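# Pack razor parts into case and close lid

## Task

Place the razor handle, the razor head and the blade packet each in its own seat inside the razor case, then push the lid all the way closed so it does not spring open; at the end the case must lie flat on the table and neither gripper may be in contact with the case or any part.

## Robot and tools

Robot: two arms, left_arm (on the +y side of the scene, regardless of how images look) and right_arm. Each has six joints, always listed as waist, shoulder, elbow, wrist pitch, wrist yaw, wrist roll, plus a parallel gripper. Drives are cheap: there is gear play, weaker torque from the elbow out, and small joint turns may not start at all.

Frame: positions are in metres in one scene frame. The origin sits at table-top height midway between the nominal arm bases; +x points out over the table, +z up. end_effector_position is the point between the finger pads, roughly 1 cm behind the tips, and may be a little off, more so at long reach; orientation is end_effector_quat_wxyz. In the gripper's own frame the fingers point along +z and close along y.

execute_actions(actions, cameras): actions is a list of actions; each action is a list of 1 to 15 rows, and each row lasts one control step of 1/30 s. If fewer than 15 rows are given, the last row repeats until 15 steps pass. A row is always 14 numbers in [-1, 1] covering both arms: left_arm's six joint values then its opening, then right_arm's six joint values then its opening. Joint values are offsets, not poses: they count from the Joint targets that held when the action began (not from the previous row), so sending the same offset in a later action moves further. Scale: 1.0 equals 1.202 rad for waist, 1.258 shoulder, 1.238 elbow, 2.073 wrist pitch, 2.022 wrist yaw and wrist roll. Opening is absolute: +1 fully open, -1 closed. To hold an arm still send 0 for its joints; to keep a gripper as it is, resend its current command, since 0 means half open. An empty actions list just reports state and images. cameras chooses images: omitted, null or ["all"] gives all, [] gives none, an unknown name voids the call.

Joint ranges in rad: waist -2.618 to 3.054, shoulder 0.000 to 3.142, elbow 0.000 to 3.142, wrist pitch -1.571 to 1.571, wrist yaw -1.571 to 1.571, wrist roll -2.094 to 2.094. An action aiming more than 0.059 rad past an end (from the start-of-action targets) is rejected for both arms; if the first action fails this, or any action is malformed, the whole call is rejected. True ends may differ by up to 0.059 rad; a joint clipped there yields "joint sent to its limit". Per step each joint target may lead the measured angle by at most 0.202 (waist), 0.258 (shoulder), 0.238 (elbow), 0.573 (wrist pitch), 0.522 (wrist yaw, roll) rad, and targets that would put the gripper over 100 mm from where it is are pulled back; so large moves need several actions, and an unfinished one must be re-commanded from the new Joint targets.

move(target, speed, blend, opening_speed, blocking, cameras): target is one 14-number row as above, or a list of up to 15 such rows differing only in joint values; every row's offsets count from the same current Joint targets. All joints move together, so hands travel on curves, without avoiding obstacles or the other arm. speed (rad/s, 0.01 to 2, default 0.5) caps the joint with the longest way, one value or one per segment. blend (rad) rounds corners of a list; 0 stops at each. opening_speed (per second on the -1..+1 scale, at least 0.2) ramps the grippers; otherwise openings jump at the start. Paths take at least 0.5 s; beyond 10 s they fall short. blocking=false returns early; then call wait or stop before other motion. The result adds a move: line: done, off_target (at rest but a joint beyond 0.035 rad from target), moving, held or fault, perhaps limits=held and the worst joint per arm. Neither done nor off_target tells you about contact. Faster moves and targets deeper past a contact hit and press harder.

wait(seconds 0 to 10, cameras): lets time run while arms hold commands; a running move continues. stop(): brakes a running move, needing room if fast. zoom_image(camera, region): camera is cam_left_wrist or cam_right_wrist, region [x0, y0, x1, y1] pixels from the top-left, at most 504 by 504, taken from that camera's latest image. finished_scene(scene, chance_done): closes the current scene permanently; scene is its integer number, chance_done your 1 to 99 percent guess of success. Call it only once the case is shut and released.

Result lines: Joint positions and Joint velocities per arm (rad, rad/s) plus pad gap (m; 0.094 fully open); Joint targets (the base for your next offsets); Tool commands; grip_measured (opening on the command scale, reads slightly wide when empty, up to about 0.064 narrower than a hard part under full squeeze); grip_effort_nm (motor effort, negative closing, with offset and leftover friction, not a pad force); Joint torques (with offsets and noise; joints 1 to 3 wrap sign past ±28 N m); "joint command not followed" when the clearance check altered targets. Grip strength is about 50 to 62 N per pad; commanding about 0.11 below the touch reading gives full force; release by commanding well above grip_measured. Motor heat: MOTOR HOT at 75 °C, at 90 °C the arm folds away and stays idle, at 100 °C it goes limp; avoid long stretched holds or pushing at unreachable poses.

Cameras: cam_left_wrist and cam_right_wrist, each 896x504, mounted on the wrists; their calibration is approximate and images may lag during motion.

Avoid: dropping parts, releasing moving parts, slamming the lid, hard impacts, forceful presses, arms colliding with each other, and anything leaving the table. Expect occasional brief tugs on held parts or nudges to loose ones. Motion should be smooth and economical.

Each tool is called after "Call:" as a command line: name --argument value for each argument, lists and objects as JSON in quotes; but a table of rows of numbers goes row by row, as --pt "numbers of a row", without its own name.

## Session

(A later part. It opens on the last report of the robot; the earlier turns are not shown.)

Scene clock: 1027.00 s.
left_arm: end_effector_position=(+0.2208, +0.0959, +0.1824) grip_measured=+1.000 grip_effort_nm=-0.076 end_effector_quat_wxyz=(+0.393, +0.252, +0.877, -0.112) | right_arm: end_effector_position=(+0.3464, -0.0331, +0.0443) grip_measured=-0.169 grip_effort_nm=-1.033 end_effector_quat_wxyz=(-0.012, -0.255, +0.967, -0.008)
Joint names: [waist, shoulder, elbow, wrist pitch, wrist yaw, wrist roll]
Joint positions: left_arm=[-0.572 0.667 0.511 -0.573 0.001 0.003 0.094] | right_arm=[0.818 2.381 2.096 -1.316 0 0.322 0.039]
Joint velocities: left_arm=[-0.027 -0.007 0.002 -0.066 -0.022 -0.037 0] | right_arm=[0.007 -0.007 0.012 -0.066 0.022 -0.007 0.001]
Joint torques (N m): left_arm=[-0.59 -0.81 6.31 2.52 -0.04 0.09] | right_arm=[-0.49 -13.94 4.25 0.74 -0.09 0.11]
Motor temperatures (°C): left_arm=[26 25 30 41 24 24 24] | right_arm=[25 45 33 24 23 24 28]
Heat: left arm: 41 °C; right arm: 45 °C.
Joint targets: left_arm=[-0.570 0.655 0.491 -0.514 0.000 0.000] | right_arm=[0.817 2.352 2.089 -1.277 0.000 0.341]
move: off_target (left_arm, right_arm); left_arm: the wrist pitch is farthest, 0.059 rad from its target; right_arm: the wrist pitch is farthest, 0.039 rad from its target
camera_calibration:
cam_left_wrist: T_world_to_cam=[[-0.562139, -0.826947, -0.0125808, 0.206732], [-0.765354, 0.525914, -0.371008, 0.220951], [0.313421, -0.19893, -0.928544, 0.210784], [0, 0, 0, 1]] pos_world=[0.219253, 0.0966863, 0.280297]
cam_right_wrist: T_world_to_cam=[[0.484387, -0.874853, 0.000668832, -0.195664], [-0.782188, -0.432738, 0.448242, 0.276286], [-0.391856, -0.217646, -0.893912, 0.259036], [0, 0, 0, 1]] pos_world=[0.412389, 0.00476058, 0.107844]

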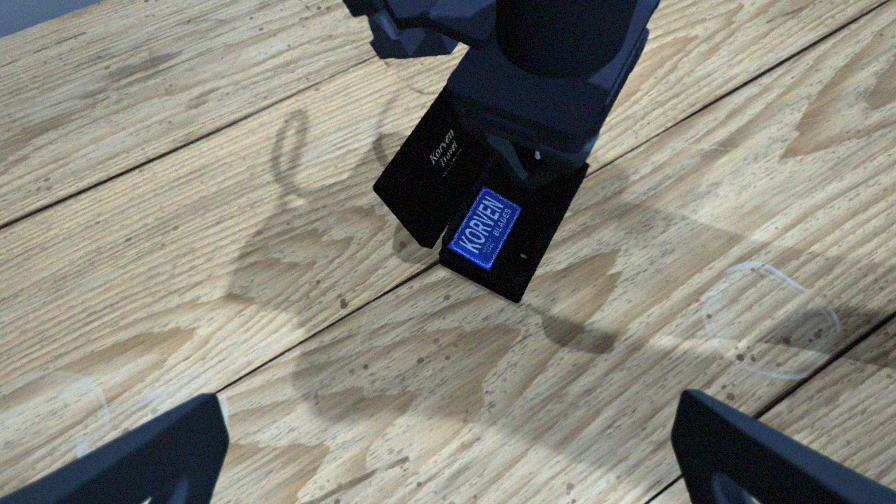

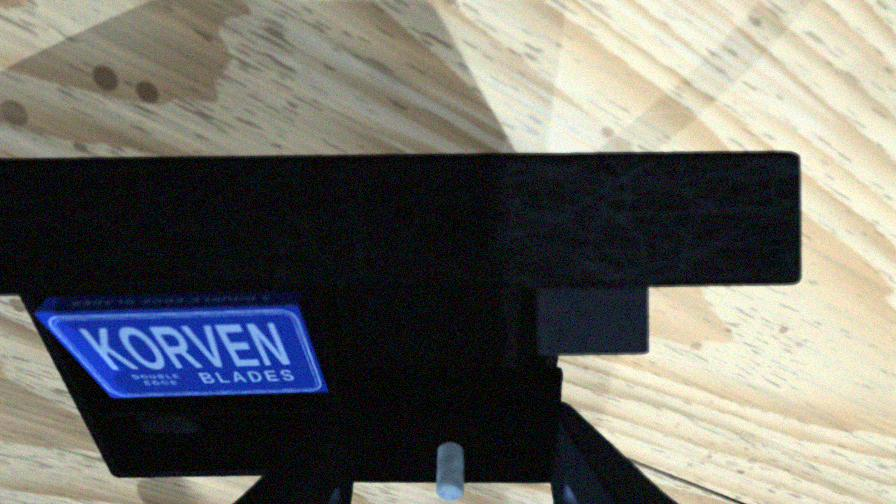

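Call:
move --target '[0,0,0,0,0,0,1,-0.006,-0.0095,-0.0299,0.0297,0,0,-0.2]' --cameras '["cam_right_wrist"]' --speed 0.2

Call:
zoom_image --camera "cam_right_wrist" --region '[250, 250, 650, 500]'

Scene clock: 1087.47 s.
left_arm: end_effector_position=(+0.2208, +0.0959, +0.1824) grip_measured=+1.000 grip_effort_nm=-0.081 end_effector_quat_wxyz=(+0.393, +0.252, +0.877, -0.112) | right_arm: end_effector_position=(+0.3501, -0.0290, +0.0353) grip_measured=-0.169 grip_effort_nm=-1.033 end_effector_quat_wxyz=(-0.002, -0.255, +0.967, -0.002)
Joint names: [waist, shoulder, elbow, wrist pitch, wrist yaw, wrist roll]
Joint positions: left_arm=[-0.572 0.667 0.511 -0.573 0.001 0.003 0.094] | right_arm=[0.818 2.381 2.061 -1.256 0 0.322 0.039]
Joint velocities: left_arm=[0.017 -0.012 0.007 0.066 0.066 -0.007 0] | right_arm=[-0.007 -0.007 -0.002 -0.007 -0.007 0.022 0]
Joint torques (N m): left_arm=[-0.5 -0.84 6.27 2.51 0 0.08] | right_arm=[-0.4 -14.94 4.07 0.86 -0.09 0.11]
Motor temperatures (°C): left_arm=[26 25 30 42 24 24 24] | right_arm=[24 52 31 24 23 24 29]
Heat: left arm: 42 °C; right arm: 52 °C.
Joint targets: left_arm=[-0.570 0.655 0.491 -0.514 0.000 0.000] | right_arm=[0.810 2.340 2.052 -1.215 0.000 0.341]
move: off_target (left_arm, right_arm); left_arm: the wrist pitch is farthest, 0.059 rad from its target; right_arm: the shoulder is farthest, 0.041 rad from its target
camera_calibration:
cam_right_wrist: T_world_to_cam=[[0.484442, -0.874793, -0.00731286, -0.193589], [-0.789385, -0.440717, 0.427364, 0.288031], [-0.377078, -0.20126, -0.90405, 0.249008], [0, 0, 0, 1]] pos_world=[0.415045, 0.00770514, 0.100606]
Images, in order (width x height): cam_right_wrist 896x504.

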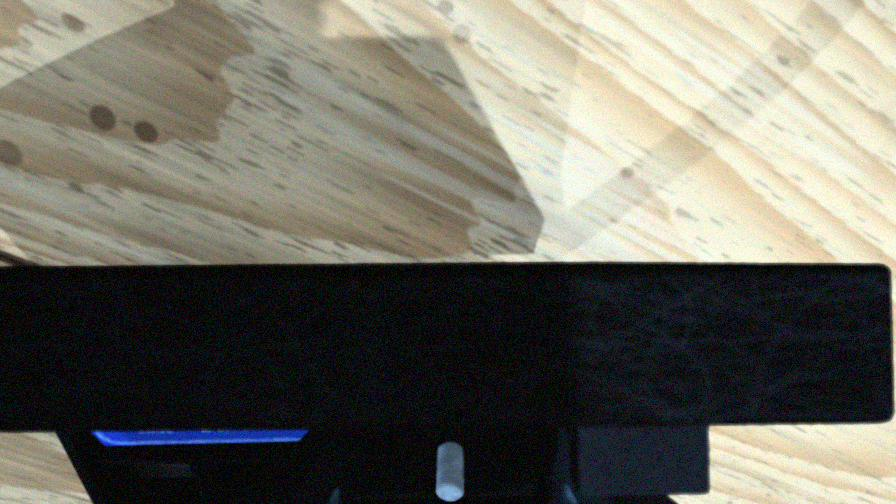

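Scaled by 1.260 from the camera's 896x504 image, which has a finer 1280x720 frame.

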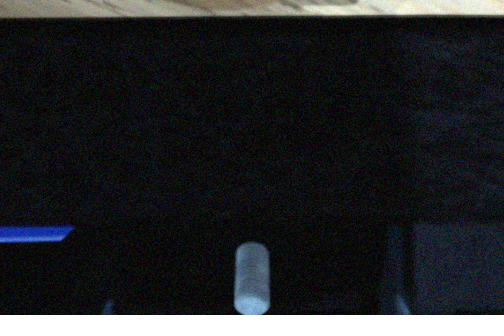

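Call:
move --target '[0,0,0,0,0,0,1,0,0,-0.0162,0.0096,0,0,-0.2]' --cameras '["cam_right_wrist"]' --speed 0.2

Call:
move --target '[0,0,0,0,0,0,1,0,0,-0.0162,0.0096,0,0,-0.2]' --cameras '["cam_right_wrist"]' --speed 0.2

Scene clock: 1121.67 s.
left_arm: end_effector_position=(+0.2208, +0.0959, +0.1824) grip_measured=+1.000 grip_effort_nm=-0.081 end_effector_quat_wxyz=(+0.393, +0.252, +0.877, -0.112) | right_arm: end_effector_position=(+0.3486, -0.0282, +0.0302) grip_measured=-0.169 grip_effort_nm=-1.028 end_effector_quat_wxyz=(-0.003, -0.256, +0.967, -0.001)
Joint names: [waist, shoulder, elbow, wrist pitch, wrist yaw, wrist roll]
Joint positions: left_arm=[-0.572 0.667 0.511 -0.573 0.001 0.003 0.094] | right_arm=[0.821 2.381 2.041 -1.236 -0.001 0.322 0.039]
Joint velocities: left_arm=[0.012 0.002 0.007 -0.007 0.007 0.037 0] | right_arm=[-0.007 -0.002 0.017 -0.022 -0.007 -0.007 0]
Joint torques (N m): left_arm=[-0.47 -0.8 6.3 2.51 -0.03 0.06] | right_arm=[-0.42 -15.08 4.07 0.8 -0.08 0.1]
Motor temperatures (°C): left_arm=[26 25 30 43 24 24 24] | right_arm=[24 55 31 24 23 24 29]
Heat: left arm: 43 °C; right arm: 55 °C.
Joint targets: left_arm=[-0.570 0.655 0.491 -0.514 0.000 0.000] | right_arm=[0.810 2.340 2.032 -1.195 0.000 0.341]
move: off_target (left_arm, right_arm); left_arm: the wrist pitch is farthest, 0.059 rad from its target; right_arm: the shoulder is farthest, 0.041 rad from its target
camera_calibration:
cam_right_wrist: T_world_to_cam=[[0.487107, -0.873298, -0.00876341, -0.193022], [-0.787544, -0.443569, 0.42781, 0.288554], [-0.377493, -0.201488, -0.903826, 0.244182], [0, 0, 0, 1]] pos_world=[0.413448, 0.00862702, 0.0955604]
Images, in order (width x height): cam_right_wrist 896x504.

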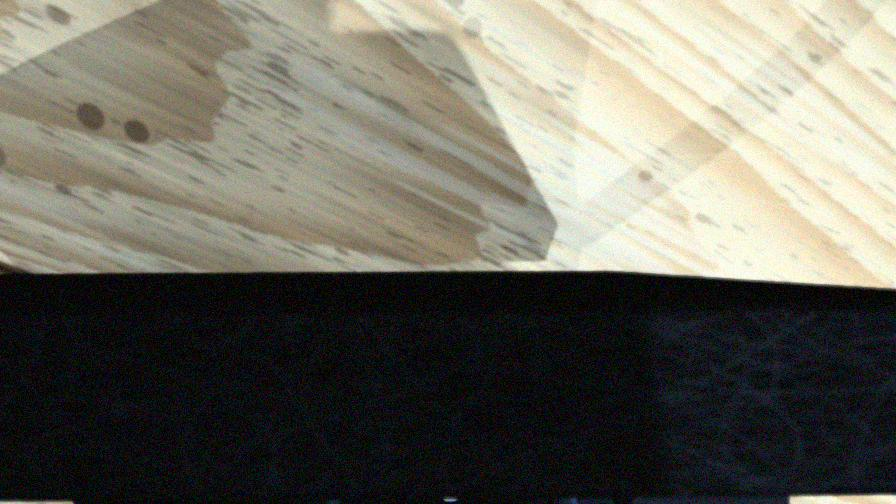

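Scene clock: 1122.37 s.
left_arm: end_effector_position=(+0.2208, +0.0959, +0.1824) grip_measured=+1.000 grip_effort_nm=-0.076 end_effector_quat_wxyz=(+0.393, +0.252, +0.877, -0.112) | right_arm: end_effector_position=(+0.3484, -0.0280, +0.0289) grip_measured=-0.169 grip_effort_nm=-1.028 end_effector_quat_wxyz=(-0.002, -0.256, +0.967, +0.001)
Joint names: [waist, shoulder, elbow, wrist pitch, wrist yaw, wrist roll]
Joint positions: left_arm=[-0.572 0.667 0.511 -0.573 0.001 0.003 0.094] | right_arm=[0.821 2.378 2.03 -1.225 -0.003 0.322 0.039]
Joint velocities: left_arm=[0.007 -0.012 0.017 -0.007 -0.007 -0.037 0] | right_arm=[0.007 -0.002 -0.007 -0.051 0.066 0.051 -0.001]
Joint torques (N m): left_arm=[-0.47 -0.72 6.22 2.53 -0.01 0.09] | right_arm=[-0.39 -14.64 3.4 0.88 -0.06 0.1]
Motor temperatures (°C): left_arm=[26 25 30 43 24 24 24] | right_arm=[24 55 31 24 23 24 29]
Heat: left arm: 43 °C; right arm: 55 °C.
Joint targets: left_arm=[-0.570 0.655 0.491 -0.514 0.000 0.000] | right_arm=[0.810 2.340 2.012 -1.175 0.000 0.341]
move: off_target (left_arm, right_arm); left_arm: the wrist pitch is farthest, 0.059 rad from its target; right_arm: the wrist pitch is farthest, 0.050 rad from its target
camera_calibration:
cam_right_wrist: T_world_to_cam=[[0.487111, -0.873268, -0.0112115, -0.192704], [-0.787933, -0.444976, 0.425627, 0.28921], [-0.376675, -0.198494, -0.904829, 0.242759], [0, 0, 0, 1]] pos_world=[0.413188, 0.00859526, 0.0943994]
Images, in order (width x height): cam_right_wrist 896x504.

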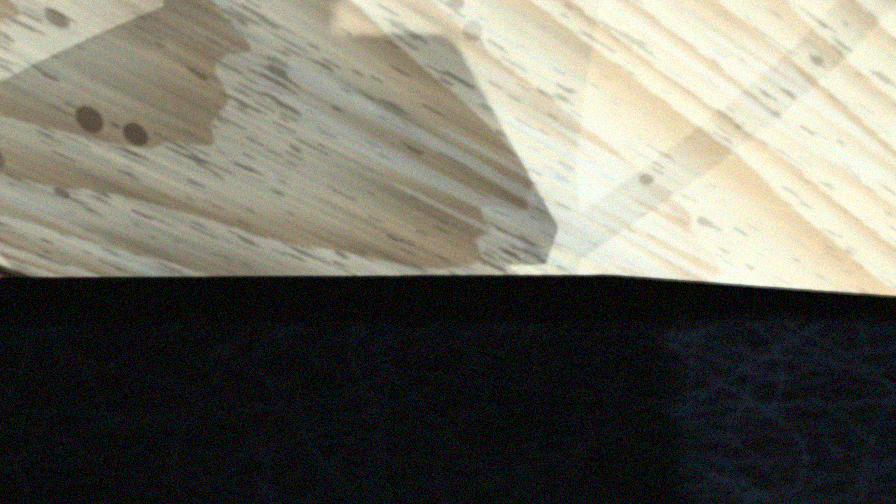

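Call:
execute_actions --actions '[]' --cameras '["cam_left_wrist"]'

Call:
zoom_image --camera "cam_left_wrist" --region '[350, 60, 640, 320]'

Scene clock: 1127.23 s.
left_arm: end_effector_position=(+0.2208, +0.0959, +0.1824) grip_measured=+1.000 grip_effort_nm=-0.076 end_effector_quat_wxyz=(+0.393, +0.252, +0.877, -0.112) | right_arm: end_effector_position=(+0.3486, -0.0278, +0.0289) grip_measured=-0.169 grip_effort_nm=-1.023 end_effector_quat_wxyz=(-0.001, -0.256, +0.967, +0.001)
Joint names: [waist, shoulder, elbow, wrist pitch, wrist yaw, wrist roll]
Joint positions: left_arm=[-0.572 0.667 0.511 -0.573 0.001 0.003 0.094] | right_arm=[0.821 2.378 2.03 -1.224 -0.003 0.322 0.039]
Joint velocities: left_arm=[0.007 -0.022 -0.002 -0.037 0.037 -0.037 0] | right_arm=[-0.007 -0.002 -0.007 -0.007 0.037 0.022 0]
Joint torques (N m): left_arm=[-0.55 -0.83 6.28 2.53 -0.01 0.1] | right_arm=[-0.4 -14.64 3.32 0.88 -0.06 0.1]
Motor temperatures (°C): left_arm=[26 25 30 43 24 24 24] | right_arm=[24 53 30 24 23 24 29]
Heat: left arm: 43 °C; right arm: 53 °C.
Joint targets: left_arm=[-0.570 0.655 0.491 -0.514 0.000 0.000] | right_arm=[0.810 2.340 2.012 -1.175 0.000 0.341]
Tool commands: left_gripper/opening=+1.0 right_gripper/opening=-0.2
camera_calibration:
cam_left_wrist: T_world_to_cam=[[-0.562139, -0.826947, -0.0125808, 0.206732], [-0.765354, 0.525914, -0.371008, 0.220951], [0.313421, -0.19893, -0.928544, 0.210784], [0, 0, 0, 1]] pos_world=[0.219253, 0.0966863, 0.280297]
Images, in order (width x height): cam_left_wrist 896x504.

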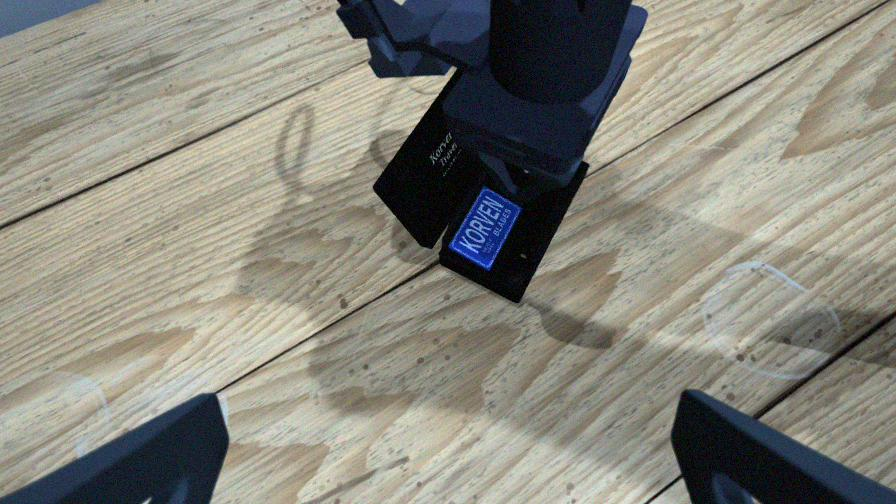

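Scaled by 1.738 from the camera's 896x504 image, which has a finer 1280x720 frame.

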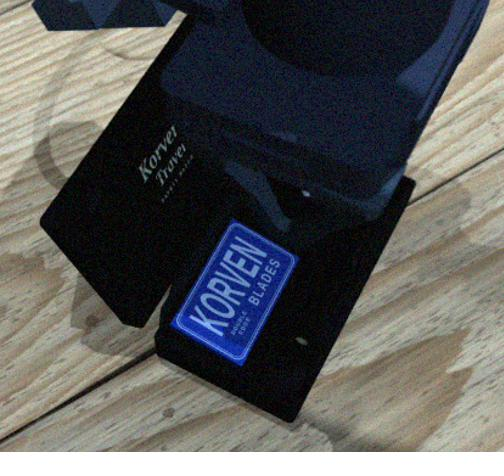

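Call:
move --target '[0,0,0,0,0,0,1,0,0,-0.0162,0.0096,0,0,-0.2]' --cameras '["cam_left_wrist"]' --speed 0.2

Call:
zoom_image --camera "cam_left_wrist" --region '[430, 130, 610, 310]'

Scene clock: 1135.90 s.
left_arm: end_effector_position=(+0.2208, +0.0959, +0.1824) grip_measured=+1.000 grip_effort_nm=-0.076 end_effector_quat_wxyz=(+0.393, +0.252, +0.877, -0.112) | right_arm: end_effector_position=(+0.3489, -0.0286, +0.0283) grip_measured=-0.169 grip_effort_nm=-1.023 end_effector_quat_wxyz=(+0.002, -0.255, +0.967, +0.003)
Joint names: [waist, shoulder, elbow, wrist pitch, wrist yaw, wrist roll]
Joint positions: left_arm=[-0.572 0.667 0.511 -0.573 0.001 0.003 0.094] | right_arm=[0.82 2.369 2.012 -1.208 -0.003 0.322 0.039]
Joint velocities: left_arm=[-0.002 0.017 -0.022 -0.007 -0.051 -0.037 0] | right_arm=[0.007 -0.017 -0.002 -0.037 -0.051 -0.007 0]
Joint torques (N m): left_arm=[-0.59 -0.81 6.17 2.52 0 0.08] | right_arm=[-0.44 -13.83 3.12 0.93 -0.06 0.11]
Motor temperatures (°C): left_arm=[26 25 30 43 24 24 24] | right_arm=[24 51 30 25 23 24 29]
Heat: left arm: 43 °C; right arm: 51 °C.
Joint targets: left_arm=[-0.570 0.655 0.491 -0.514 0.000 0.000] | right_arm=[0.810 2.340 1.992 -1.155 0.000 0.341]
move: off_target (left_arm, right_arm); left_arm: the wrist pitch is farthest, 0.059 rad from its target; right_arm: the wrist pitch is farthest, 0.053 rad from its target
camera_calibration:
cam_left_wrist: T_world_to_cam=[[-0.562139, -0.826947, -0.0125808, 0.206732], [-0.765354, 0.525914, -0.371008, 0.220951], [0.313421, -0.19893, -0.928544, 0.210784], [0, 0, 0, 1]] pos_world=[0.219253, 0.0966863, 0.280297]
Images, in order (width x height): cam_left_wrist 896x504.

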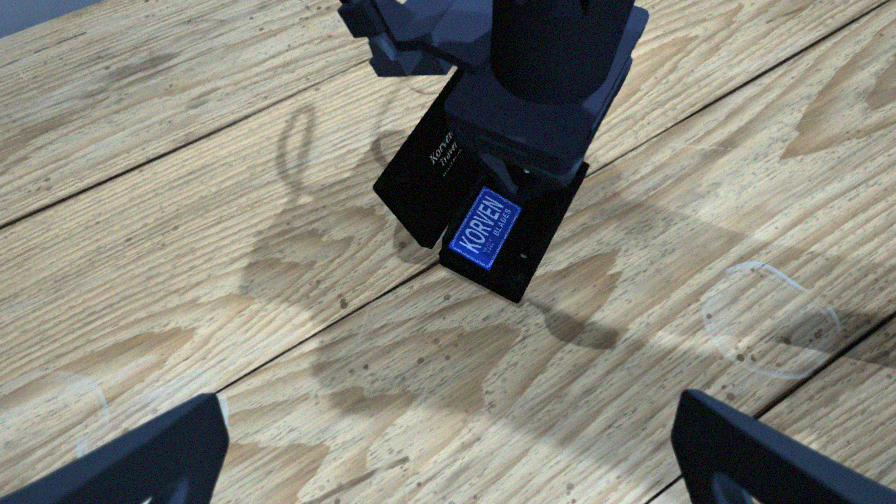

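Scaled by 2.800 from the camera's 896x504 image, which has a finer 1280x720 frame.

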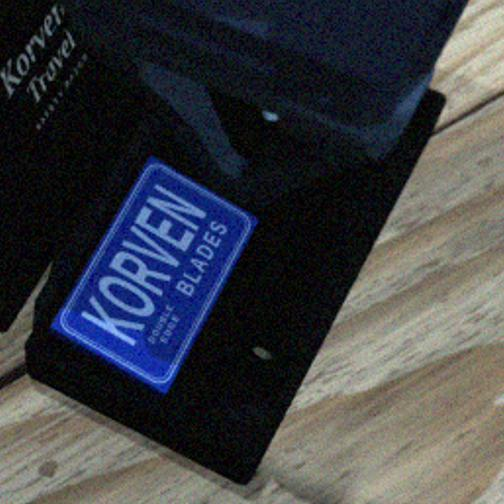

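Call:
move --target '[0,0,0,0,0,0,1,0,0,0.0242,-0.0144,0,0,-0.2]' --cameras '[]' --speed 0.2

Call:
move --target '[0,0,0,0,0,0,1,0,0,0,0,0,0,0.1]' --cameras '["cam_left_wrist"]' --opening_speed 0.2

Call:
zoom_image --camera "cam_left_wrist" --region '[430, 130, 610, 310]'

Scene clock: 1144.87 s.
left_arm: end_effector_position=(+0.2208, +0.0959, +0.1824) grip_measured=+1.000 grip_effort_nm=-0.081 end_effector_quat_wxyz=(+0.393, +0.252, +0.877, -0.112) | right_arm: end_effector_position=(+0.3489, -0.0286, +0.0283) grip_measured=-0.169 grip_effort_nm=-1.023 end_effector_quat_wxyz=(+0.002, -0.255, +0.967, +0.003)
Joint names: [waist, shoulder, elbow, wrist pitch, wrist yaw, wrist roll]
Joint positions: left_arm=[-0.572 0.667 0.511 -0.573 0.001 0.003 0.094] | right_arm=[0.82 2.369 2.012 -1.208 -0.003 0.322 0.039]
Joint velocities: left_arm=[-0.007 -0.007 -0.007 0.022 0.051 -0.022 0] | right_arm=[-0.017 0.012 -0.007 0.007 0.037 -0.007 -0.002]
Joint torques (N m): left_arm=[-0.57 -0.88 6.19 2.51 0.01 0.08] | right_arm=[-0.4 -13.86 5.71 0.65 -0.06 0.12]
Motor temperatures (°C): left_arm=[26 25 30 43 24 24 24] | right_arm=[24 50 30 25 23 24 29]
Heat: left arm: 43 °C; right arm: 50 °C.
Joint targets: left_arm=[-0.570 0.655 0.491 -0.514 0.000 0.000] | right_arm=[0.810 2.340 2.022 -1.185 0.000 0.341]
move: off_target (left_arm); left_arm: the wrist pitch is farthest, 0.059 rad from its target
No camera images: "cameras" was empty.

Scene clock: 1146.57 s.
left_arm: end_effector_position=(+0.2208, +0.0959, +0.1824) grip_measured=+1.000 grip_effort_nm=-0.071 end_effector_quat_wxyz=(+0.393, +0.252, +0.877, -0.112) | right_arm: end_effector_position=(+0.3469, -0.0258, +0.0284) grip_measured=+0.047 grip_effort_nm=1.253 end_effector_quat_wxyz=(+0.000, -0.252, +0.968, +0.008)
Joint names: [waist, shoulder, elbow, wrist pitch, wrist yaw, wrist roll]
Joint positions: left_arm=[-0.572 0.667 0.511 -0.573 0.001 0.003 0.094] | right_arm=[0.823 2.369 2.012 -1.205 -0.014 0.333 0.049]
Joint velocities: left_arm=[0.017 -0.017 -0.002 0.037 -0.022 0.007 0] | right_arm=[0.002 0.002 0.002 -0.066 0.007 -0.066 0]
Joint torques (N m): left_arm=[-0.44 -0.9 6.12 2.49 -0.01 0.09] | right_arm=[-0.38 -13.76 5.78 0.61 0.05 0.1]
Motor temperatures (°C): left_arm=[26 25 30 43 24 24 24] | right_arm=[24 50 30 25 23 24 29]
Heat: left arm: 43 °C; right arm: 50 °C.
Joint targets: left_arm=[-0.570 0.655 0.491 -0.514 0.000 0.000] | right_arm=[0.810 2.340 2.022 -1.185 0.000 0.341]
move: off_target (left_arm); left_arm: the wrist pitch is farthest, 0.059 rad from its target
camera_calibration:
cam_left_wrist: T_world_to_cam=[[-0.562139, -0.826947, -0.0125808, 0.206732], [-0.765354, 0.525914, -0.371008, 0.220951], [0.313421, -0.19893, -0.928544, 0.210784], [0, 0, 0, 1]] pos_world=[0.219253, 0.0966863, 0.280297]
Images, in order (width x height): cam_left_wrist 896x504.

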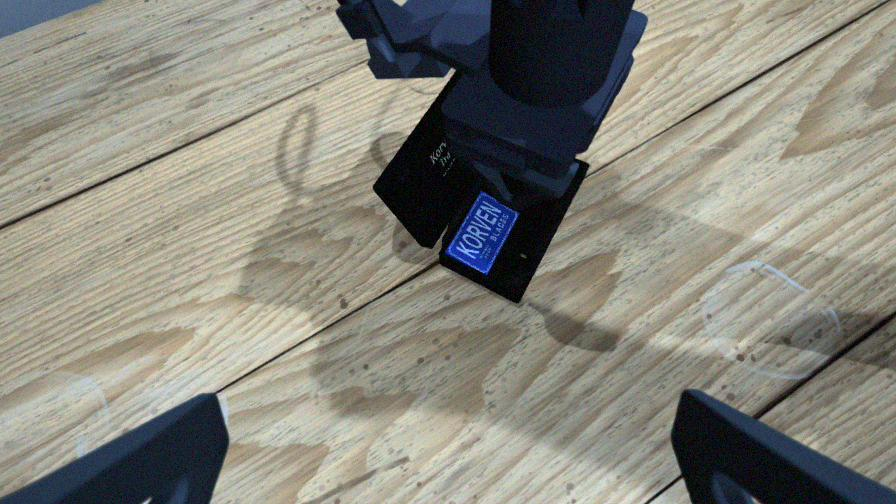

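Scaled by 2.800 from the camera's 896x504 image, which has a finer 1280x720 frame.

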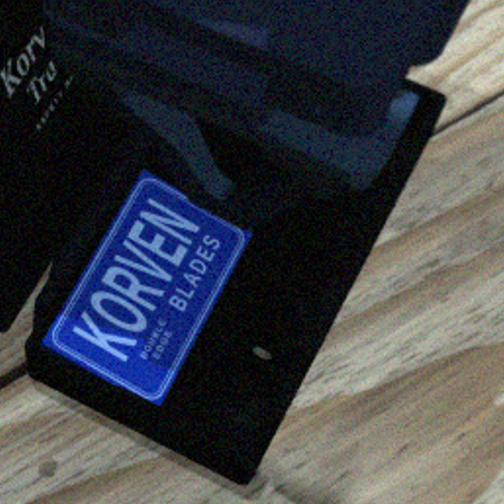

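Call:
move --target '[0,0,0,0,0,0,1,0,0,0,0,0,0,0.0]' --cameras '[]' --opening_speed 0.2

Call:
move --target '[0,0,0,0,0,0,1,0,-0.04,0.04,-0.055,0,0,0.0]' --cameras '["cam_left_wrist","cam_right_wrist"]' --speed 0.3

Call:
zoom_image --camera "cam_left_wrist" --region '[430, 130, 610, 310]'

Scene clock: 1153.77 s.
left_arm: end_effector_position=(+0.2208, +0.0959, +0.1824) grip_measured=+1.000 grip_effort_nm=-0.071 end_effector_quat_wxyz=(+0.393, +0.252, +0.877, -0.112) | right_arm: end_effector_position=(+0.3471, -0.0259, +0.0284) grip_measured=-0.005 grip_effort_nm=0.276 end_effector_quat_wxyz=(+0.000, -0.254, +0.967, +0.007)
Joint names: [waist, shoulder, elbow, wrist pitch, wrist yaw, wrist roll]
Joint positions: left_arm=[-0.572 0.667 0.511 -0.573 0.001 0.003 0.094] | right_arm=[0.823 2.369 2.012 -1.205 -0.012 0.328 0.047]
Joint velocities: left_arm=[0.002 -0.002 -0.012 0.022 0.022 0.007 0] | right_arm=[0.017 -0.017 0.002 0.081 -0.095 -0.051 -0.001]
Joint torques (N m): left_arm=[-0.55 -0.87 6.22 2.53 -0.01 0.09] | right_arm=[-0.42 -13.83 5.79 0.63 0.06 0.09]
Motor temperatures (°C): left_arm=[26 25 30 43 24 24 24] | right_arm=[24 49 30 24 23 24 29]
Heat: left arm: 43 °C; right arm: 49 °C.
Joint targets: left_arm=[-0.570 0.655 0.491 -0.514 0.000 0.000] | right_arm=[0.810 2.340 2.022 -1.185 0.000 0.341]
move: off_target (left_arm); left_arm: the wrist pitch is farthest, 0.059 rad from its target
No camera images: "cameras" was empty.

Scene clock: 1154.83 s.
left_arm: end_effector_position=(+0.2208, +0.0959, +0.1824) grip_measured=+1.000 grip_effort_nm=-0.071 end_effector_quat_wxyz=(+0.393, +0.252, +0.877, -0.112) | right_arm: end_effector_position=(+0.3419, -0.0314, +0.0427) grip_measured=-0.004 grip_effort_nm=0.212 end_effector_quat_wxyz=(-0.007, -0.256, +0.967, +0.003)
Joint names: [waist, shoulder, elbow, wrist pitch, wrist yaw, wrist roll]
Joint positions: left_arm=[-0.572 0.667 0.511 -0.573 0.001 0.003 0.094] | right_arm=[0.823 2.346 2.029 -1.262 -0.014 0.323 0.047]
Joint velocities: left_arm=[-0.002 -0.002 0.017 -0.081 0.022 0.007 0] | right_arm=[0.002 0.002 0.012 0.007 -0.037 -0.081 0]
Joint torques (N m): left_arm=[-0.47 -0.8 6.15 2.51 -0.03 0.07] | right_arm=[-0.42 -15.91 8.9 0.05 0.1 0.11]
Motor temperatures (°C): left_arm=[26 25 30 43 24 24 24] | right_arm=[24 49 31 24 23 24 29]
Heat: left arm: 43 °C; right arm: 49 °C.
Joint targets: left_arm=[-0.570 0.655 0.491 -0.514 0.000 0.000] | right_arm=[0.810 2.290 2.071 -1.299 0.000 0.341]
move: off_target (left_arm, right_arm); left_arm: the wrist pitch is farthest, 0.059 rad from its target; right_arm: the shoulder is farthest, 0.056 rad from its target
camera_calibration:
cam_left_wrist: T_world_to_cam=[[-0.562139, -0.826947, -0.0125808, 0.206732], [-0.765354, 0.525914, -0.371008, 0.220951], [0.313421, -0.19893, -0.928544, 0.210784], [0, 0, 0, 1]] pos_world=[0.219253, 0.0966863, 0.280297]
cam_right_wrist: T_world_to_cam=[[0.486878, -0.873256, -0.01935, -0.191865], [-0.782759, -0.446038, 0.433979, 0.274603], [-0.387606, -0.196148, -0.900715, 0.255759], [0, 0, 0, 1]] pos_world=[0.407496, 0.00510319, 0.107482]

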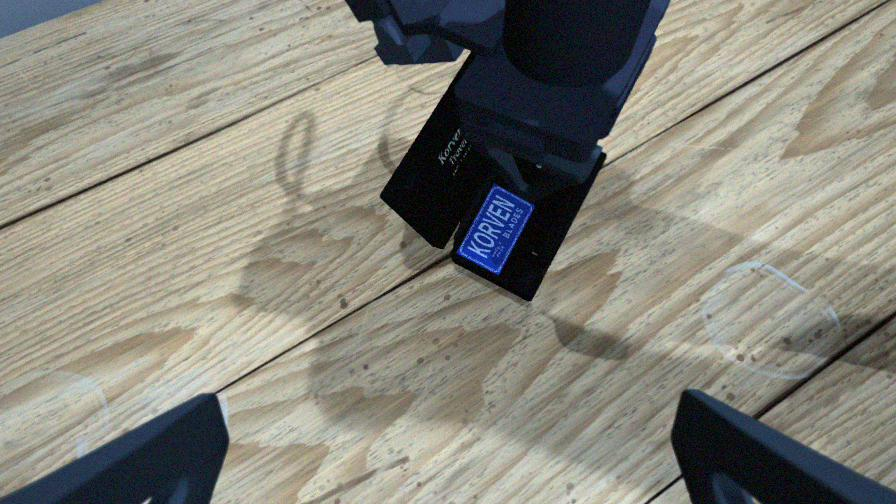

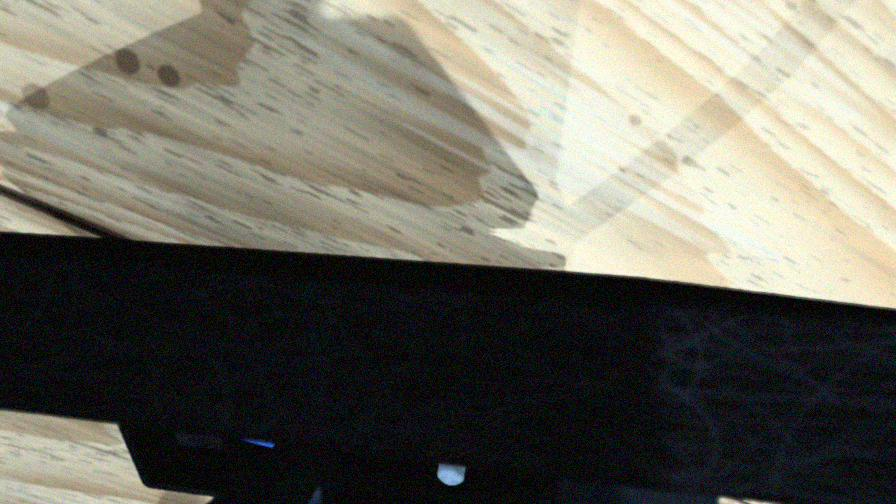

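Scaled by 2.800 from the camera's 896x504 image, which has a finer 1280x720 frame.

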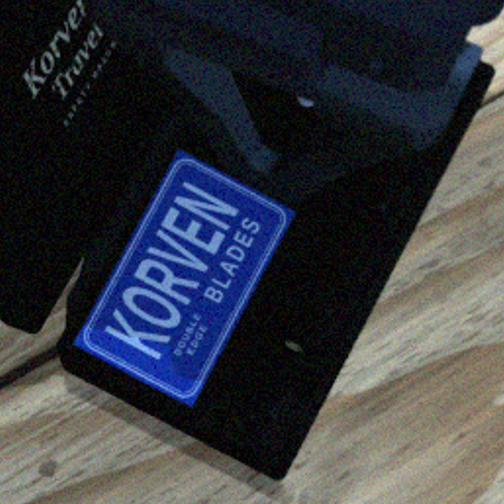

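Call:
move --target '[0,0,0,0,0,0,1,0,0.04,-0.046,0.055,0,0,0.0]' --cameras '[]' --speed 0.3

Call:
move --target '[0,0,0,0,0,0,1,0,0,0,0,0,0,-0.07]' --cameras '["cam_left_wrist","cam_right_wrist"]' --opening_speed 0.2

Call:
zoom_image --camera "cam_left_wrist" --region '[430, 130, 610, 310]'

Scene clock: 1168.57 s.
left_arm: end_effector_position=(+0.2208, +0.0959, +0.1824) grip_measured=+1.000 grip_effort_nm=-0.076 end_effector_quat_wxyz=(+0.393, +0.252, +0.877, -0.112) | right_arm: end_effector_position=(+0.3431, -0.0311, +0.0411) grip_measured=-0.004 grip_effort_nm=0.208 end_effector_quat_wxyz=(-0.005, -0.255, +0.967, +0.005)
Joint names: [waist, shoulder, elbow, wrist pitch, wrist yaw, wrist roll]
Joint positions: left_arm=[-0.572 0.667 0.511 -0.573 0.001 0.003 0.094] | right_arm=[0.821 2.346 2.023 -1.251 -0.014 0.323 0.047]
Joint velocities: left_arm=[-0.007 0.017 0.007 0.022 -0.037 -0.022 0] | right_arm=[0.002 -0.012 0.007 0.051 -0.022 -0.051 -0.001]
Joint torques (N m): left_arm=[-0.53 -0.77 6.17 2.54 0 0.07] | right_arm=[-0.43 -11.89 4.15 1.05 0.08 0.09]
Motor temperatures (°C): left_arm=[26 25 30 43 24 24 24] | right_arm=[24 53 32 24 23 24 28]
Heat: left arm: 43 °C; right arm: 53 °C.
Joint targets: left_arm=[-0.570 0.655 0.491 -0.514 0.000 0.000] | right_arm=[0.810 2.340 2.014 -1.185 0.000 0.341]
move: off_target (left_arm, right_arm); left_arm: the wrist pitch is farthest, 0.059 rad from its target; right_arm: the wrist pitch is farthest, 0.066 rad from its target
No camera images: "cameras" was empty.

Scene clock: 1169.17 s.
left_arm: end_effector_position=(+0.2208, +0.0959, +0.1824) grip_measured=+1.000 grip_effort_nm=-0.085 end_effector_quat_wxyz=(+0.393, +0.252, +0.877, -0.112) | right_arm: end_effector_position=(+0.3469, -0.0268, +0.0412) grip_measured=-0.068 grip_effort_nm=-0.095 end_effector_quat_wxyz=(+0.004, -0.255, +0.967, +0.011)
Joint names: [waist, shoulder, elbow, wrist pitch, wrist yaw, wrist roll]
Joint positions: left_arm=[-0.572 0.667 0.511 -0.573 0.001 0.003 0.094] | right_arm=[0.821 2.346 2.023 -1.228 -0.014 0.323 0.044]
Joint velocities: left_arm=[0.002 -0.022 0.012 -0.051 0.007 0.051 0] | right_arm=[0.002 -0.002 0.007 0.037 -0.051 -0.007 0]
Joint torques (N m): left_arm=[-0.59 -0.87 6.26 2.53 -0.03 0.07] | right_arm=[-0.43 -11.99 4.16 0.88 0.08 0.09]
Motor temperatures (°C): left_arm=[26 25 30 43 24 24 24] | right_arm=[24 53 32 24 23 24 28]
Heat: left arm: 43 °C; right arm: 53 °C.
Joint targets: left_arm=[-0.570 0.655 0.491 -0.514 0.000 0.000] | right_arm=[0.810 2.340 2.014 -1.185 0.000 0.341]
move: off_target (left_arm, right_arm); left_arm: the wrist pitch is farthest, 0.059 rad from its target; right_arm: the wrist pitch is farthest, 0.043 rad from its target
camera_calibration:
cam_left_wrist: T_world_to_cam=[[-0.562139, -0.826947, -0.0125808, 0.206732], [-0.765354, 0.525914, -0.371008, 0.220951], [0.313421, -0.19893, -0.928544, 0.210784], [0, 0, 0, 1]] pos_world=[0.219253, 0.0966863, 0.280297]
cam_right_wrist: T_world_to_cam=[[0.485977, -0.873511, -0.0283629, -0.189681], [-0.791222, -0.453516, 0.410232, 0.284936], [-0.371205, -0.176922, -0.91154, 0.252511], [0, 0, 0, 1]] pos_world=[0.411361, 0.00820915, 0.107904]

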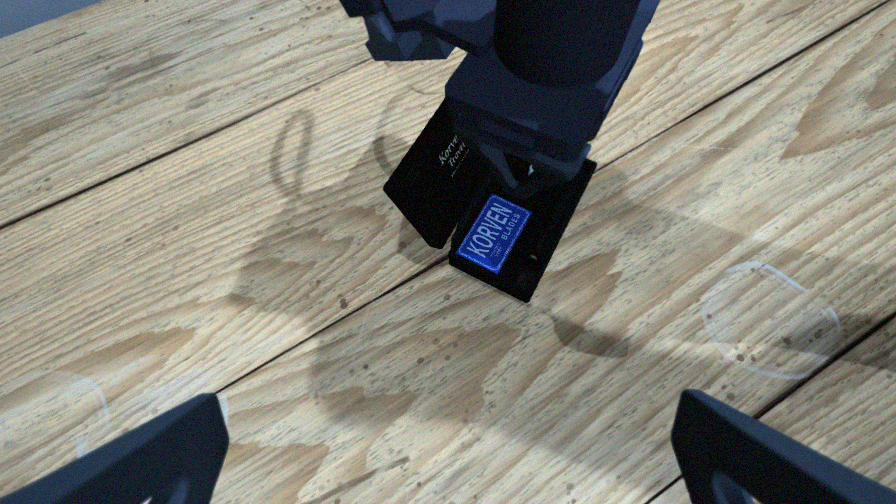

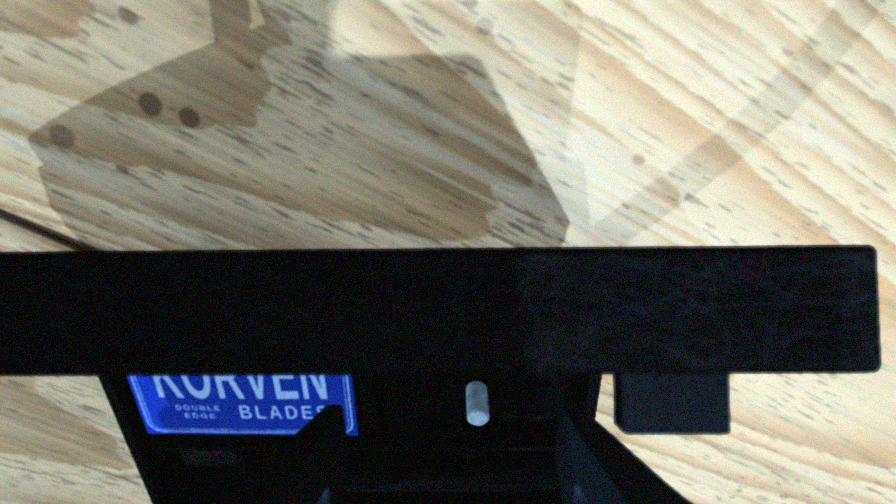

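Scaled by 2.800 from the camera's 896x504 image, which has a finer 1280x720 frame.

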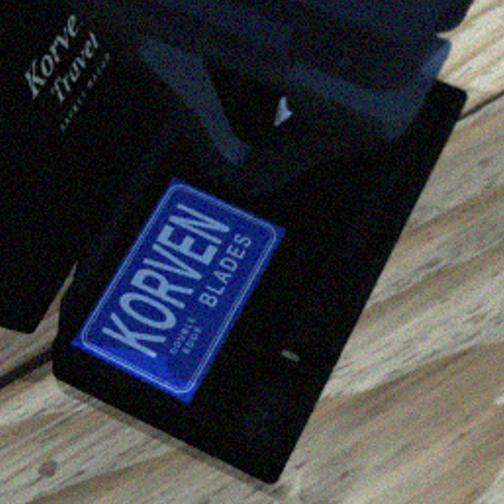

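Call:
move --target '[0,0,0,0,0,0,1,0,0.01,0.231,-0.123,0,0,-0.07]' --cameras '["cam_left_wrist","cam_right_wrist"]' --speed 0.4

Call:
zoom_image --camera "cam_right_wrist" --region '[140, 150, 600, 420]'

Call:
zoom_image --camera "cam_left_wrist" --region '[430, 130, 610, 310]'

Scene clock: 1178.23 s.
left_arm: end_effector_position=(+0.2208, +0.0959, +0.1824) grip_measured=+1.000 grip_effort_nm=-0.076 end_effector_quat_wxyz=(+0.393, +0.252, +0.877, -0.112) | right_arm: end_effector_position=(+0.3542, -0.0187, +0.1001) grip_measured=-0.068 grip_effort_nm=-0.095 end_effector_quat_wxyz=(+0.025, -0.256, +0.966, +0.025)
Joint names: [waist, shoulder, elbow, wrist pitch, wrist yaw, wrist roll]
Joint positions: left_arm=[-0.572 0.667 0.511 -0.573 0.001 0.003 0.094] | right_arm=[0.821 2.347 2.257 -1.411 -0.014 0.323 0.044]
Joint velocities: left_arm=[0.002 0.002 0.002 0.007 0.037 -0.007 0] | right_arm=[0.012 -0.012 0.002 0.007 -0.051 0.022 0]
Joint torques (N m): left_arm=[-0.42 -0.92 6.27 2.5 -0.01 0.08] | right_arm=[-0.42 -11.06 8.87 0.3 0.07 0.08]
Motor temperatures (°C): left_arm=[26 25 30 43 24 24 24] | right_arm=[24 52 32 24 23 24 28]
Heat: left arm: 43 °C; right arm: 52 °C.
Joint targets: left_arm=[-0.570 0.655 0.491 -0.514 0.000 0.000] | right_arm=[0.810 2.353 2.300 -1.440 0.000 0.341]
move: off_target (left_arm, right_arm); left_arm: the wrist pitch is farthest, 0.059 rad from its target; right_arm: the elbow is farthest, 0.043 rad from its target
camera_calibration:
cam_left_wrist: T_world_to_cam=[[-0.562139, -0.826947, -0.0125808, 0.206732], [-0.765354, 0.525914, -0.371008, 0.220951], [0.313421, -0.19893, -0.928544, 0.210784], [0, 0, 0, 1]] pos_world=[0.219253, 0.0966863, 0.280297]
cam_right_wrist: T_world_to_cam=[[0.487214, -0.872131, -0.0448255, -0.183225], [-0.804337, -0.468147, 0.365896, 0.279001], [-0.340094, -0.142215, -0.929576, 0.301781], [0, 0, 0, 1]] pos_world=[0.416314, 0.0137346, 0.17023]

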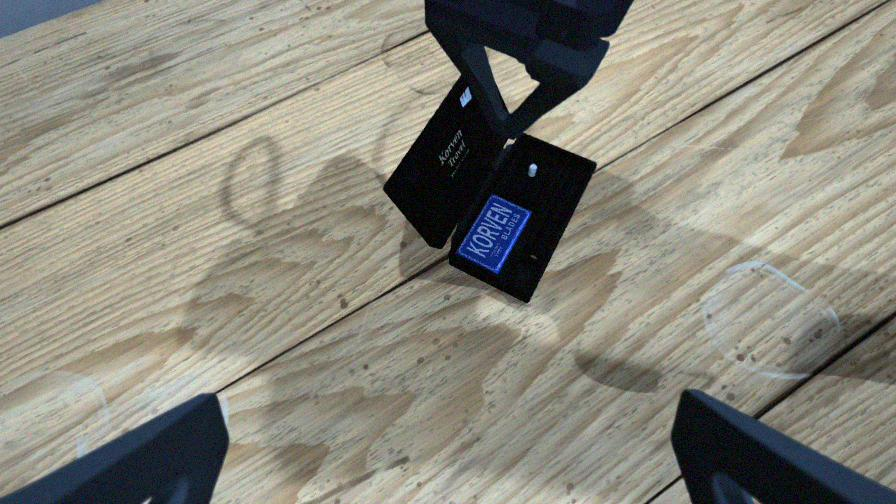

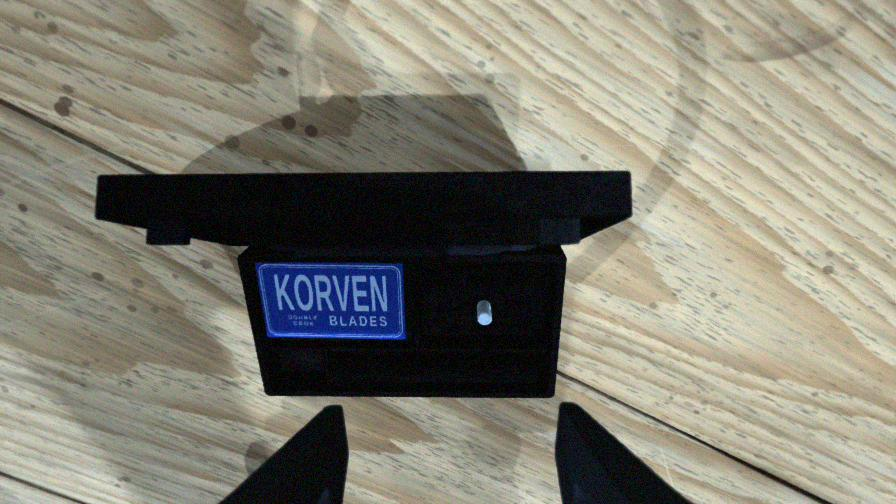

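Scaled by 1.096 from the camera's 896x504 image, which has a finer 1280x720 frame.

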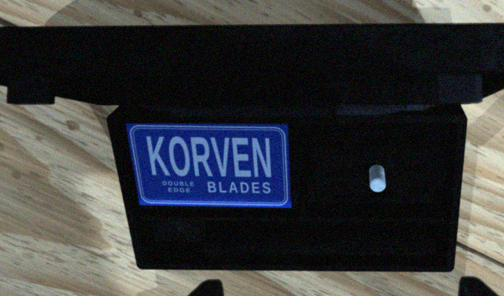

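Scaled by 2.800 from the camera's 896x504 image, which has a finer 1280x720 frame.

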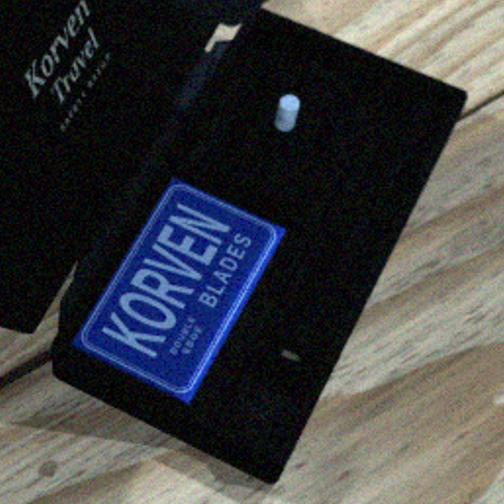

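Call:
move --pt "0 0 0 0 0 0 1 0.0957 0 0 0 0 0.049 -1" --pt "0 0 0 0 0 0 1 0.0957 0.096 0.038 0.0507 0 0.049 -1" --cameras '["cam_left_wrist","cam_right_wrist"]' --speed 0.4

Scene clock: 1204.93 s.
left_arm: end_effector_position=(+0.2208, +0.0959, +0.1824) grip_measured=+1.000 grip_effort_nm=-0.081 end_effector_quat_wxyz=(+0.393, +0.252, +0.877, -0.112) | right_arm: end_effector_position=(+0.3225, +0.0216, +0.0495) grip_measured=-0.986 grip_effort_nm=-0.730 end_effector_quat_wxyz=(+0.001, -0.260, +0.966, +0.008)
Joint names: [waist, shoulder, elbow, wrist pitch, wrist yaw, wrist roll]
Joint positions: left_arm=[-0.572 0.667 0.511 -0.573 0.001 0.003 0.094] | right_arm=[0.927 2.484 2.302 -1.377 -0.011 0.42 0.001]
Joint velocities: left_arm=[-0.007 0.002 -0.002 -0.022 -0.066 0.022 0] | right_arm=[0.007 0.002 -0.007 0.007 -0.022 -0.022 0]
Joint torques (N m): left_arm=[-0.54 -0.76 6.28 2.53 -0.03 0.08] | right_arm=[-0.43 -13.12 9.18 0.85 0.04 0.12]
Motor temperatures (°C): left_arm=[26 25 30 44 24 24 24] | right_arm=[24 51 33 24 23 24 27]
Heat: left arm: 44 °C; right arm: 51 °C.
Joint targets: left_arm=[-0.570 0.655 0.491 -0.514 0.000 0.000] | right_arm=[0.925 2.474 2.347 -1.335 0.000 0.440]
move: off_target (left_arm, right_arm); left_arm: the wrist pitch is farthest, 0.059 rad from its target; right_arm: the elbow is farthest, 0.045 rad from its target
camera_calibration:
cam_left_wrist: T_world_to_cam=[[-0.562139, -0.826947, -0.0125808, 0.206732], [-0.765354, 0.525914, -0.371008, 0.220951], [0.313421, -0.19893, -0.928544, 0.210784], [0, 0, 0, 1]] pos_world=[0.219253, 0.0966863, 0.280297]
cam_right_wrist: T_world_to_cam=[[0.493859, -0.869221, -0.0236282, -0.138156], [-0.785259, -0.457496, 0.417211, 0.281953], [-0.373458, -0.187489, -0.908502, 0.260388], [0, 0, 0, 1]] pos_world=[0.38688, 0.0577241, 0.115665]

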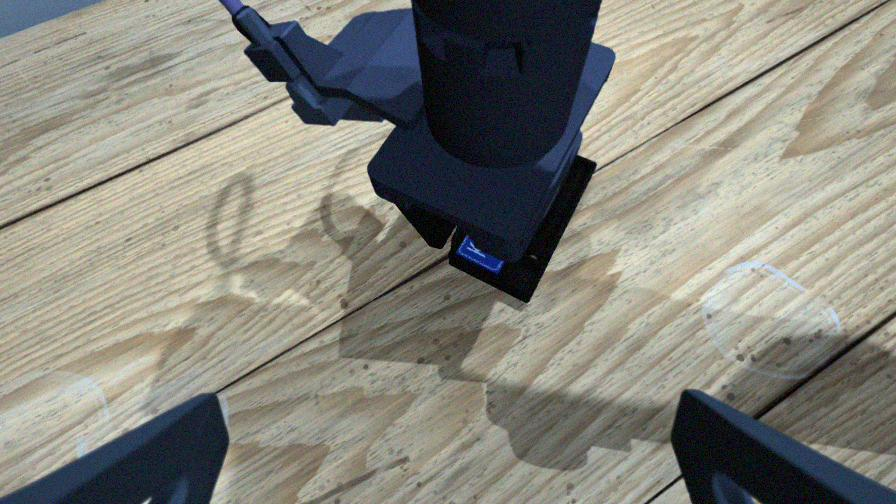

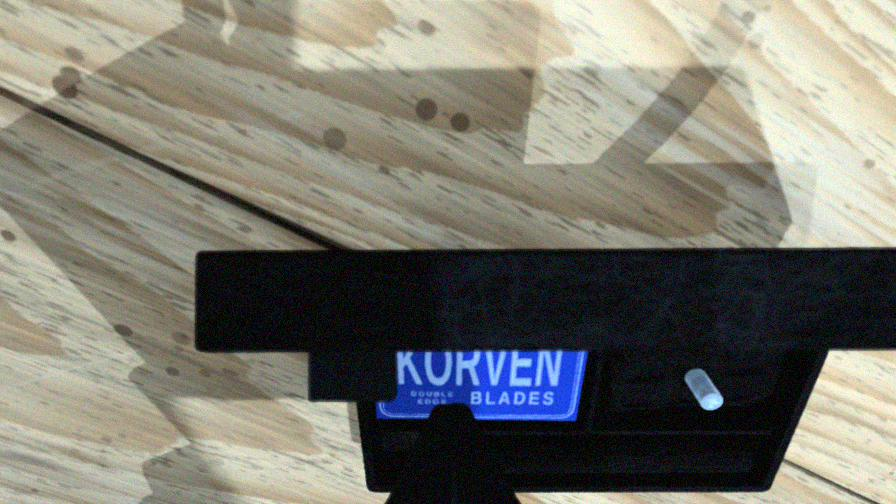

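Call:
move --target '[0,0,0,0,0,0,1,-0.013,0.026,0.0045,0.0125,0,0,-1]' --cameras '["cam_right_wrist"]' --speed 0.2

Scene clock: 1218.23 s.
left_arm: end_effector_position=(+0.2208, +0.0959, +0.1824) grip_measured=+1.000 grip_effort_nm=-0.076 end_effector_quat_wxyz=(+0.393, +0.252, +0.877, -0.112) | right_arm: end_effector_position=(+0.3280, +0.0254, +0.0429) grip_measured=-0.986 grip_effort_nm=-0.735 end_effector_quat_wxyz=(+0.007, -0.258, +0.966, +0.012)
Joint names: [waist, shoulder, elbow, wrist pitch, wrist yaw, wrist roll]
Joint positions: left_arm=[-0.572 0.667 0.511 -0.573 0.001 0.003 0.094] | right_arm=[0.922 2.501 2.306 -1.351 -0.011 0.42 0.001]
Joint velocities: left_arm=[-0.002 0.012 0.007 -0.007 0.007 -0.007 0] | right_arm=[0.017 0.002 -0.002 -0.095 -0.037 -0.11 0.001]
Joint torques (N m): left_arm=[-0.5 -0.83 6.26 2.53 -0.02 0.08] | right_arm=[-0.49 -12 9.21 0.88 0.03 0.11]
Motor temperatures (°C): left_arm=[26 25 30 44 24 24 24] | right_arm=[24 48 32 24 23 24 27]
Heat: left arm: 44 °C; right arm: 48 °C.
Joint targets: left_arm=[-0.570 0.655 0.491 -0.514 0.000 0.000] | right_arm=[0.910 2.507 2.353 -1.309 0.000 0.440]
move: off_target (left_arm, right_arm); left_arm: the wrist pitch is farthest, 0.059 rad from its target; right_arm: the elbow is farthest, 0.046 rad from its target
camera_calibration:
cam_right_wrist: T_world_to_cam=[[0.490069, -0.871189, -0.0293687, -0.136202], [-0.790701, -0.458469, 0.405706, 0.29306], [-0.366911, -0.175602, -0.913531, 0.254947], [0, 0, 0, 1]] pos_world=[0.392014, 0.0604704, 0.110006]
Images, in order (width x height): cam_right_wrist 896x504.

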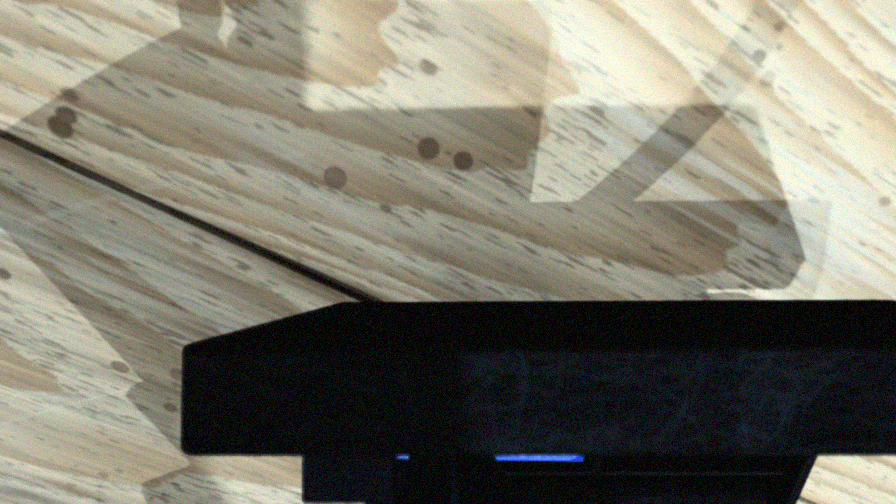

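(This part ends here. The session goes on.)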